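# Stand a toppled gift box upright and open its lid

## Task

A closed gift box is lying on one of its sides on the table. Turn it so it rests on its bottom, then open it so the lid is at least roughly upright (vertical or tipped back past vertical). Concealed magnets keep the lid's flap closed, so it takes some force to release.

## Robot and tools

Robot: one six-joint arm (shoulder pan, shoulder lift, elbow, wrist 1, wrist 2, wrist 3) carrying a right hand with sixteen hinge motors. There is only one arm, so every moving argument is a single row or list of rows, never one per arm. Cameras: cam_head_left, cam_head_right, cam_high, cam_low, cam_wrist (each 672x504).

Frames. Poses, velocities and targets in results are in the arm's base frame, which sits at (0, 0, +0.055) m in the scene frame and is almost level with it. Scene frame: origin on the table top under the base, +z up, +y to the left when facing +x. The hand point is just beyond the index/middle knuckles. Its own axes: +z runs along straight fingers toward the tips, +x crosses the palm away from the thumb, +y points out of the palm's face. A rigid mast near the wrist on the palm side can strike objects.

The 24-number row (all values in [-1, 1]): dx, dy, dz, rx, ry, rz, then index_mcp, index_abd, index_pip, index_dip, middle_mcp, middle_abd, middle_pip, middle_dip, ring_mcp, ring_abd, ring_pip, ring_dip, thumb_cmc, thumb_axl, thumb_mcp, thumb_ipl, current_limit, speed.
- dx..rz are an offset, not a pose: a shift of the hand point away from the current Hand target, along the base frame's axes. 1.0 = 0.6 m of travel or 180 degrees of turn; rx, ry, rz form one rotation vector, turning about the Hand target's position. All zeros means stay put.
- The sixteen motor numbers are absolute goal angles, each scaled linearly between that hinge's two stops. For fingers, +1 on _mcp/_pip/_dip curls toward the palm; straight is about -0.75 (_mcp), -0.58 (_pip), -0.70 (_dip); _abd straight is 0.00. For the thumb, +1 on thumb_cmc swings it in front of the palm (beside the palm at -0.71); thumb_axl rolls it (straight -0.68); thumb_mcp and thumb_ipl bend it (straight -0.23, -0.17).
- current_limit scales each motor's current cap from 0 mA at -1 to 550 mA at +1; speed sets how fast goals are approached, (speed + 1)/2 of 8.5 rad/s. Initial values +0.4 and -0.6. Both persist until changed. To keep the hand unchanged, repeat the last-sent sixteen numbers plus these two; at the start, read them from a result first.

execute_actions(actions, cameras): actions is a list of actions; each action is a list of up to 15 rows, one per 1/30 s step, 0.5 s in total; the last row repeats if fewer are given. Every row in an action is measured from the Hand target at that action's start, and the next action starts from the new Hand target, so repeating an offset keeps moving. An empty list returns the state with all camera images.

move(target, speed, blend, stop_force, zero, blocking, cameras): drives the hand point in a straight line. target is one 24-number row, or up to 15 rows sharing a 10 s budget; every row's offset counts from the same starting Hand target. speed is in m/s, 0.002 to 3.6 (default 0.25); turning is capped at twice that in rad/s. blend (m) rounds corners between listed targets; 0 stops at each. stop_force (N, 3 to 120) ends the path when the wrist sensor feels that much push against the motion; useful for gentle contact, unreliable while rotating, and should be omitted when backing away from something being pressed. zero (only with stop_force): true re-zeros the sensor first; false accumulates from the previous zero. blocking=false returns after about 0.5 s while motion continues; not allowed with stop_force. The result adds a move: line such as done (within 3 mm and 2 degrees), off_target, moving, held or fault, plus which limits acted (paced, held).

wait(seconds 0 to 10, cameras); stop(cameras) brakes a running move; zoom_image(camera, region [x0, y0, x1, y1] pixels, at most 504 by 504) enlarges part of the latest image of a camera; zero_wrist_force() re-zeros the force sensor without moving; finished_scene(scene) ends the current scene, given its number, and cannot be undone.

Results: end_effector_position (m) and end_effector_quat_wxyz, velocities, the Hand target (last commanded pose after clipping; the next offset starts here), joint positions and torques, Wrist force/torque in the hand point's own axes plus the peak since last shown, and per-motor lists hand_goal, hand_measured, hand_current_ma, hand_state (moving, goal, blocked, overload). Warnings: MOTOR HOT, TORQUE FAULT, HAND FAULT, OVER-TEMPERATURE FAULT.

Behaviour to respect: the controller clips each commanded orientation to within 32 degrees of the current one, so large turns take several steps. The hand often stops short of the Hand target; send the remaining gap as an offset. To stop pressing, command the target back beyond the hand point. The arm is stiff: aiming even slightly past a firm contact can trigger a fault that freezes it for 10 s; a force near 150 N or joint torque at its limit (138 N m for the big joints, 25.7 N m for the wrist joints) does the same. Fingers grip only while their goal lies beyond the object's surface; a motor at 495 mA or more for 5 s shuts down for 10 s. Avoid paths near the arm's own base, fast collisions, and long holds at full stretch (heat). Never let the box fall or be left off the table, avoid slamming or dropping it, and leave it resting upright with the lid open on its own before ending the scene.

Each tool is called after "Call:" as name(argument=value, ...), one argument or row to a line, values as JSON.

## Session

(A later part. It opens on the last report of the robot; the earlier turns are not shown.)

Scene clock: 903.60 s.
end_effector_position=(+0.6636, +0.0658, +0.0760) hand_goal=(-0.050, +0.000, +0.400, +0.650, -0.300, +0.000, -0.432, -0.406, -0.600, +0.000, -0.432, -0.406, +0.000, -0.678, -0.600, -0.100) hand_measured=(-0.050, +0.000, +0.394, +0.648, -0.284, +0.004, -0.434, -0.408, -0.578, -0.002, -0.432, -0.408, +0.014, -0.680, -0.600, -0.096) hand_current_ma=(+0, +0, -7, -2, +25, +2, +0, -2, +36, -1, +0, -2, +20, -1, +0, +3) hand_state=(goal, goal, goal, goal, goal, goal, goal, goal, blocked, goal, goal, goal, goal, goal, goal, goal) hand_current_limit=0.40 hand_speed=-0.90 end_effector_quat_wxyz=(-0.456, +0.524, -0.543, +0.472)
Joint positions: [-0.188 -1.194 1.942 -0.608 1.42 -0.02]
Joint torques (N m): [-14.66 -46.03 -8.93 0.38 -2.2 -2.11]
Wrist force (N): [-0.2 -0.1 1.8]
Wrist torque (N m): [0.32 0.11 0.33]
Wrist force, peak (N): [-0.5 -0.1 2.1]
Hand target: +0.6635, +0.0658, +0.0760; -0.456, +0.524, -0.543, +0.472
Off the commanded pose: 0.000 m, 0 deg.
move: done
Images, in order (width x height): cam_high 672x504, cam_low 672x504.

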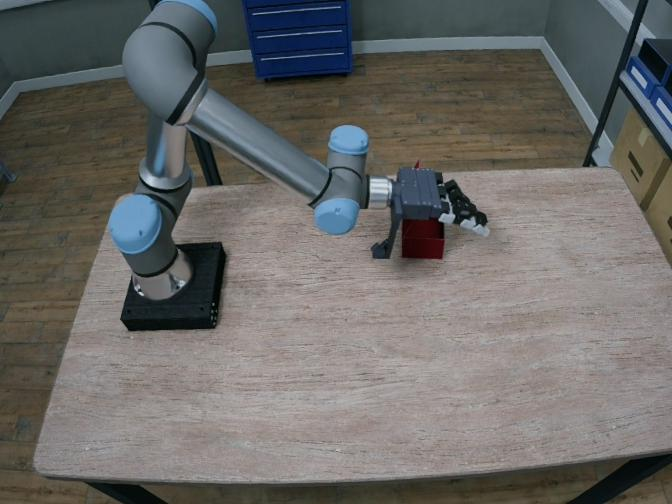

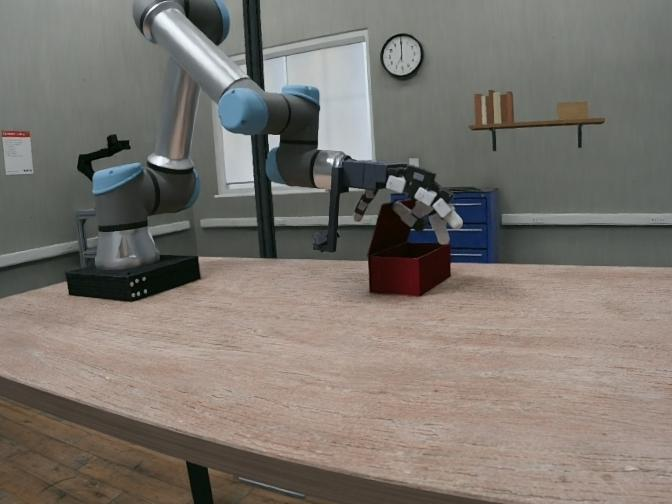

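Call:
move(
  target=[
    [-0.04,0,0.008,0,0,0,-0.05,0,0.4,0.65,-0.4,0,-0.431,-0.406,-0.6,0,-0.431,-0.406,-0.3,-0.678,-0.4,-0.15,0.4,-0.9],
    [-0.083,0,0.01,0,0,0,-0.05,0,0.4,0.65,-0.4,0,-0.431,-0.406,-0.6,0,-0.431,-0.406,-0.3,-0.678,-0.4,-0.15,0.4,-0.9],
  ],
  speed=0.02,
  cameras=["cam_low","cam_high"],
)

Call:
zoom_image(
  camera="cam_low",
  region=[300, 130, 500, 310],
)

Call:
zoom_image(
  camera="cam_high",
  region=[360, 140, 520, 280],
)

Scene clock: 911.37 s.
end_effector_position=(+0.6138, +0.0658, +0.0820) hand_goal=(-0.050, +0.000, +0.400, +0.650, -0.400, +0.000, -0.432, -0.406, -0.600, +0.000, -0.432, -0.406, -0.300, -0.678, -0.400, -0.150) hand_measured=(-0.050, +0.000, +0.396, +0.648, -0.382, +0.004, -0.432, -0.408, -0.578, -0.002, -0.432, -0.408, -0.280, -0.680, -0.400, -0.148) hand_current_ma=(+0, +0, -4, -1, +28, +2, +0, -2, +36, -1, +0, -2, +31, -1, -1, +3) hand_state=(goal, goal, goal, goal, goal, goal, goal, goal, blocked, goal, goal, goal, goal, goal, goal, goal) hand_current_limit=0.40 hand_speed=-0.90 end_effector_quat_wxyz=(-0.456, +0.524, -0.543, +0.472)
Joint positions: [-0.212 -1.302 2.081 -0.638 1.396 -0.023]
Joint torques (N m): [-13.57 -41.59 -9.39 -3.25 -2.3 -2.03]
Wrist force (N): [-0.1 -0.5 1.7]
Wrist torque (N m): [0.27 0.11 0.32]
Wrist force, peak (N): [-0.1 -0.4 2.2]
Hand target: +0.6137, +0.0658, +0.0820; -0.456, +0.524, -0.543, +0.472
Off the commanded pose: 0.000 m, 0 deg.
move: done
Images, in order (width x height): cam_high 672x504, cam_low 672x504.

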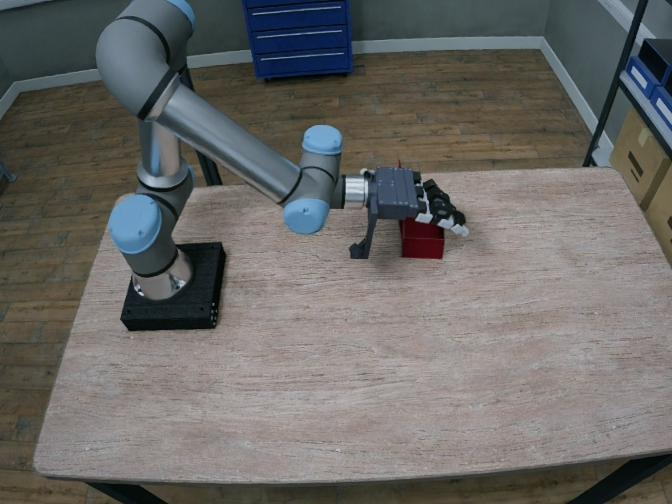

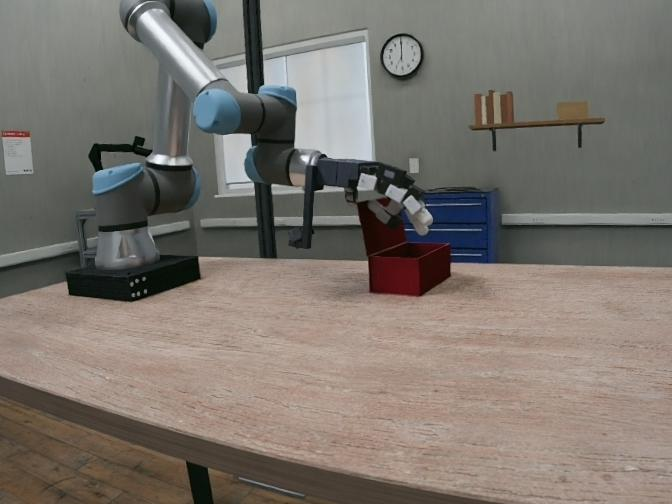

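Scaled by 2.520 from the camera's 672x504 image, which has a finer 960x720 frame.

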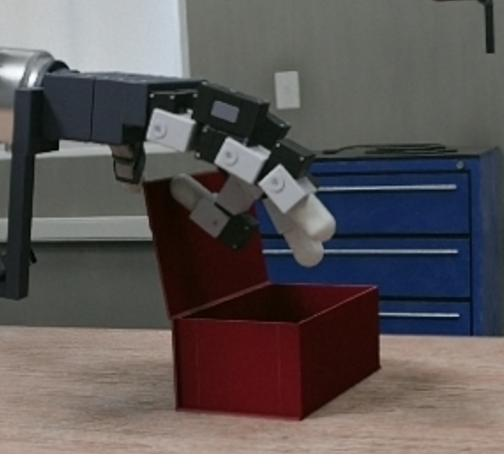

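Scaled by 3.150 from the camera's 672x504 image, which has a finer 960x720 frame.

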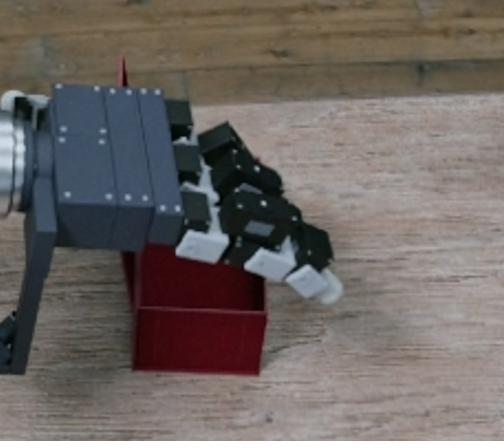

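Call:
move(
  target=[
    [0.025,0,0.005,0,0,0,-0.05,0,0.4,0.65,-0.4,0,-0.431,-0.406,-0.6,0,-0.431,-0.406,-0.3,-0.678,-0.4,-0.15,0.4,-0.9],
    [0.025,0,0.25,0,0,0,-0.05,0,0.4,0.65,-0.4,0,-0.431,-0.406,-0.6,0,-0.431,-0.406,-0.3,-0.678,-0.4,-0.15,0.4,-0.9],
    [-0.2,0,0.3,0,0,0,-0.05,0,0.4,0.65,-0.4,0,-0.431,-0.406,-0.6,0,-0.431,-0.406,-0.3,-0.678,-0.4,-0.15,0.4,-0.9],
  ],
  speed=0.1,
  cameras=["cam_low","cam_high"],
)

Call:
zoom_image(
  camera="cam_low",
  region=[300, 130, 500, 310],
)

Scene clock: 919.17 s.
end_effector_position=(+0.4938, +0.0658, +0.2620) hand_goal=(-0.050, +0.000, +0.400, +0.650, -0.400, +0.000, -0.432, -0.406, -0.600, +0.000, -0.432, -0.406, -0.300, -0.678, -0.400, -0.150) hand_measured=(-0.048, +0.000, +0.396, +0.648, -0.384, +0.002, -0.432, -0.408, -0.580, -0.002, -0.432, -0.408, -0.282, -0.680, -0.400, -0.148) hand_current_ma=(+1, +0, -4, -1, +25, +2, +0, -1, +33, -1, +0, -2, +29, -1, +0, +2) hand_state=(goal, goal, goal, goal, goal, goal, goal, goal, goal, goal, goal, goal, goal, goal, goal, goal) hand_current_limit=0.40 hand_speed=-0.90 end_effector_quat_wxyz=(-0.456, +0.524, -0.543, +0.472)
Joint positions: [-0.311 -1.852 2.094 -0.098 1.298 -0.038]
Joint torques (N m): [-15.03 -23.24 -13.24 0.25 -2.54 -2.34]
Wrist force (N): [-0.1 -0.2 1.4]
Wrist torque (N m): [0.36 0.13 0.30]
Wrist force, peak (N): [-0.2 -1.0 2.1]
Hand target: +0.4937, +0.0658, +0.2620; -0.456, +0.524, -0.543, +0.472
Off the commanded pose: 0.000 m, 0 deg.
move: done
Images, in order (width x height): cam_high 672x504, cam_low 672x504.

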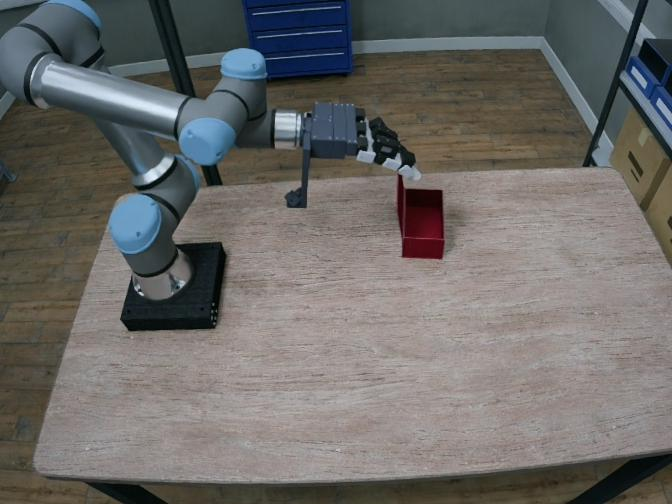

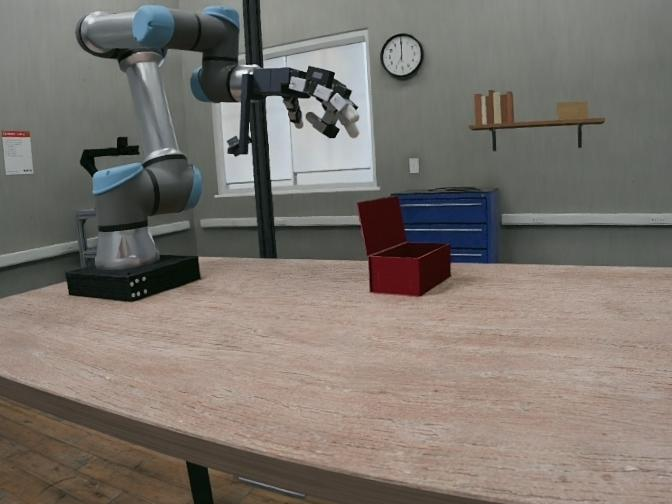

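Scaled by 2.520 from the camera's 672x504 image, which has a finer 960x720 frame.

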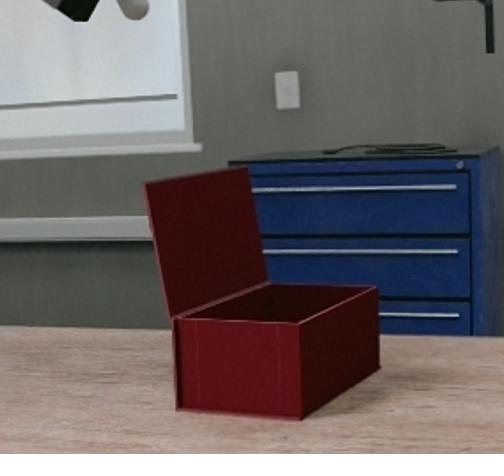

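Lid past vertical.

Call:
finished_scene(
  scene=2,
)

The scene is finished: the task was done.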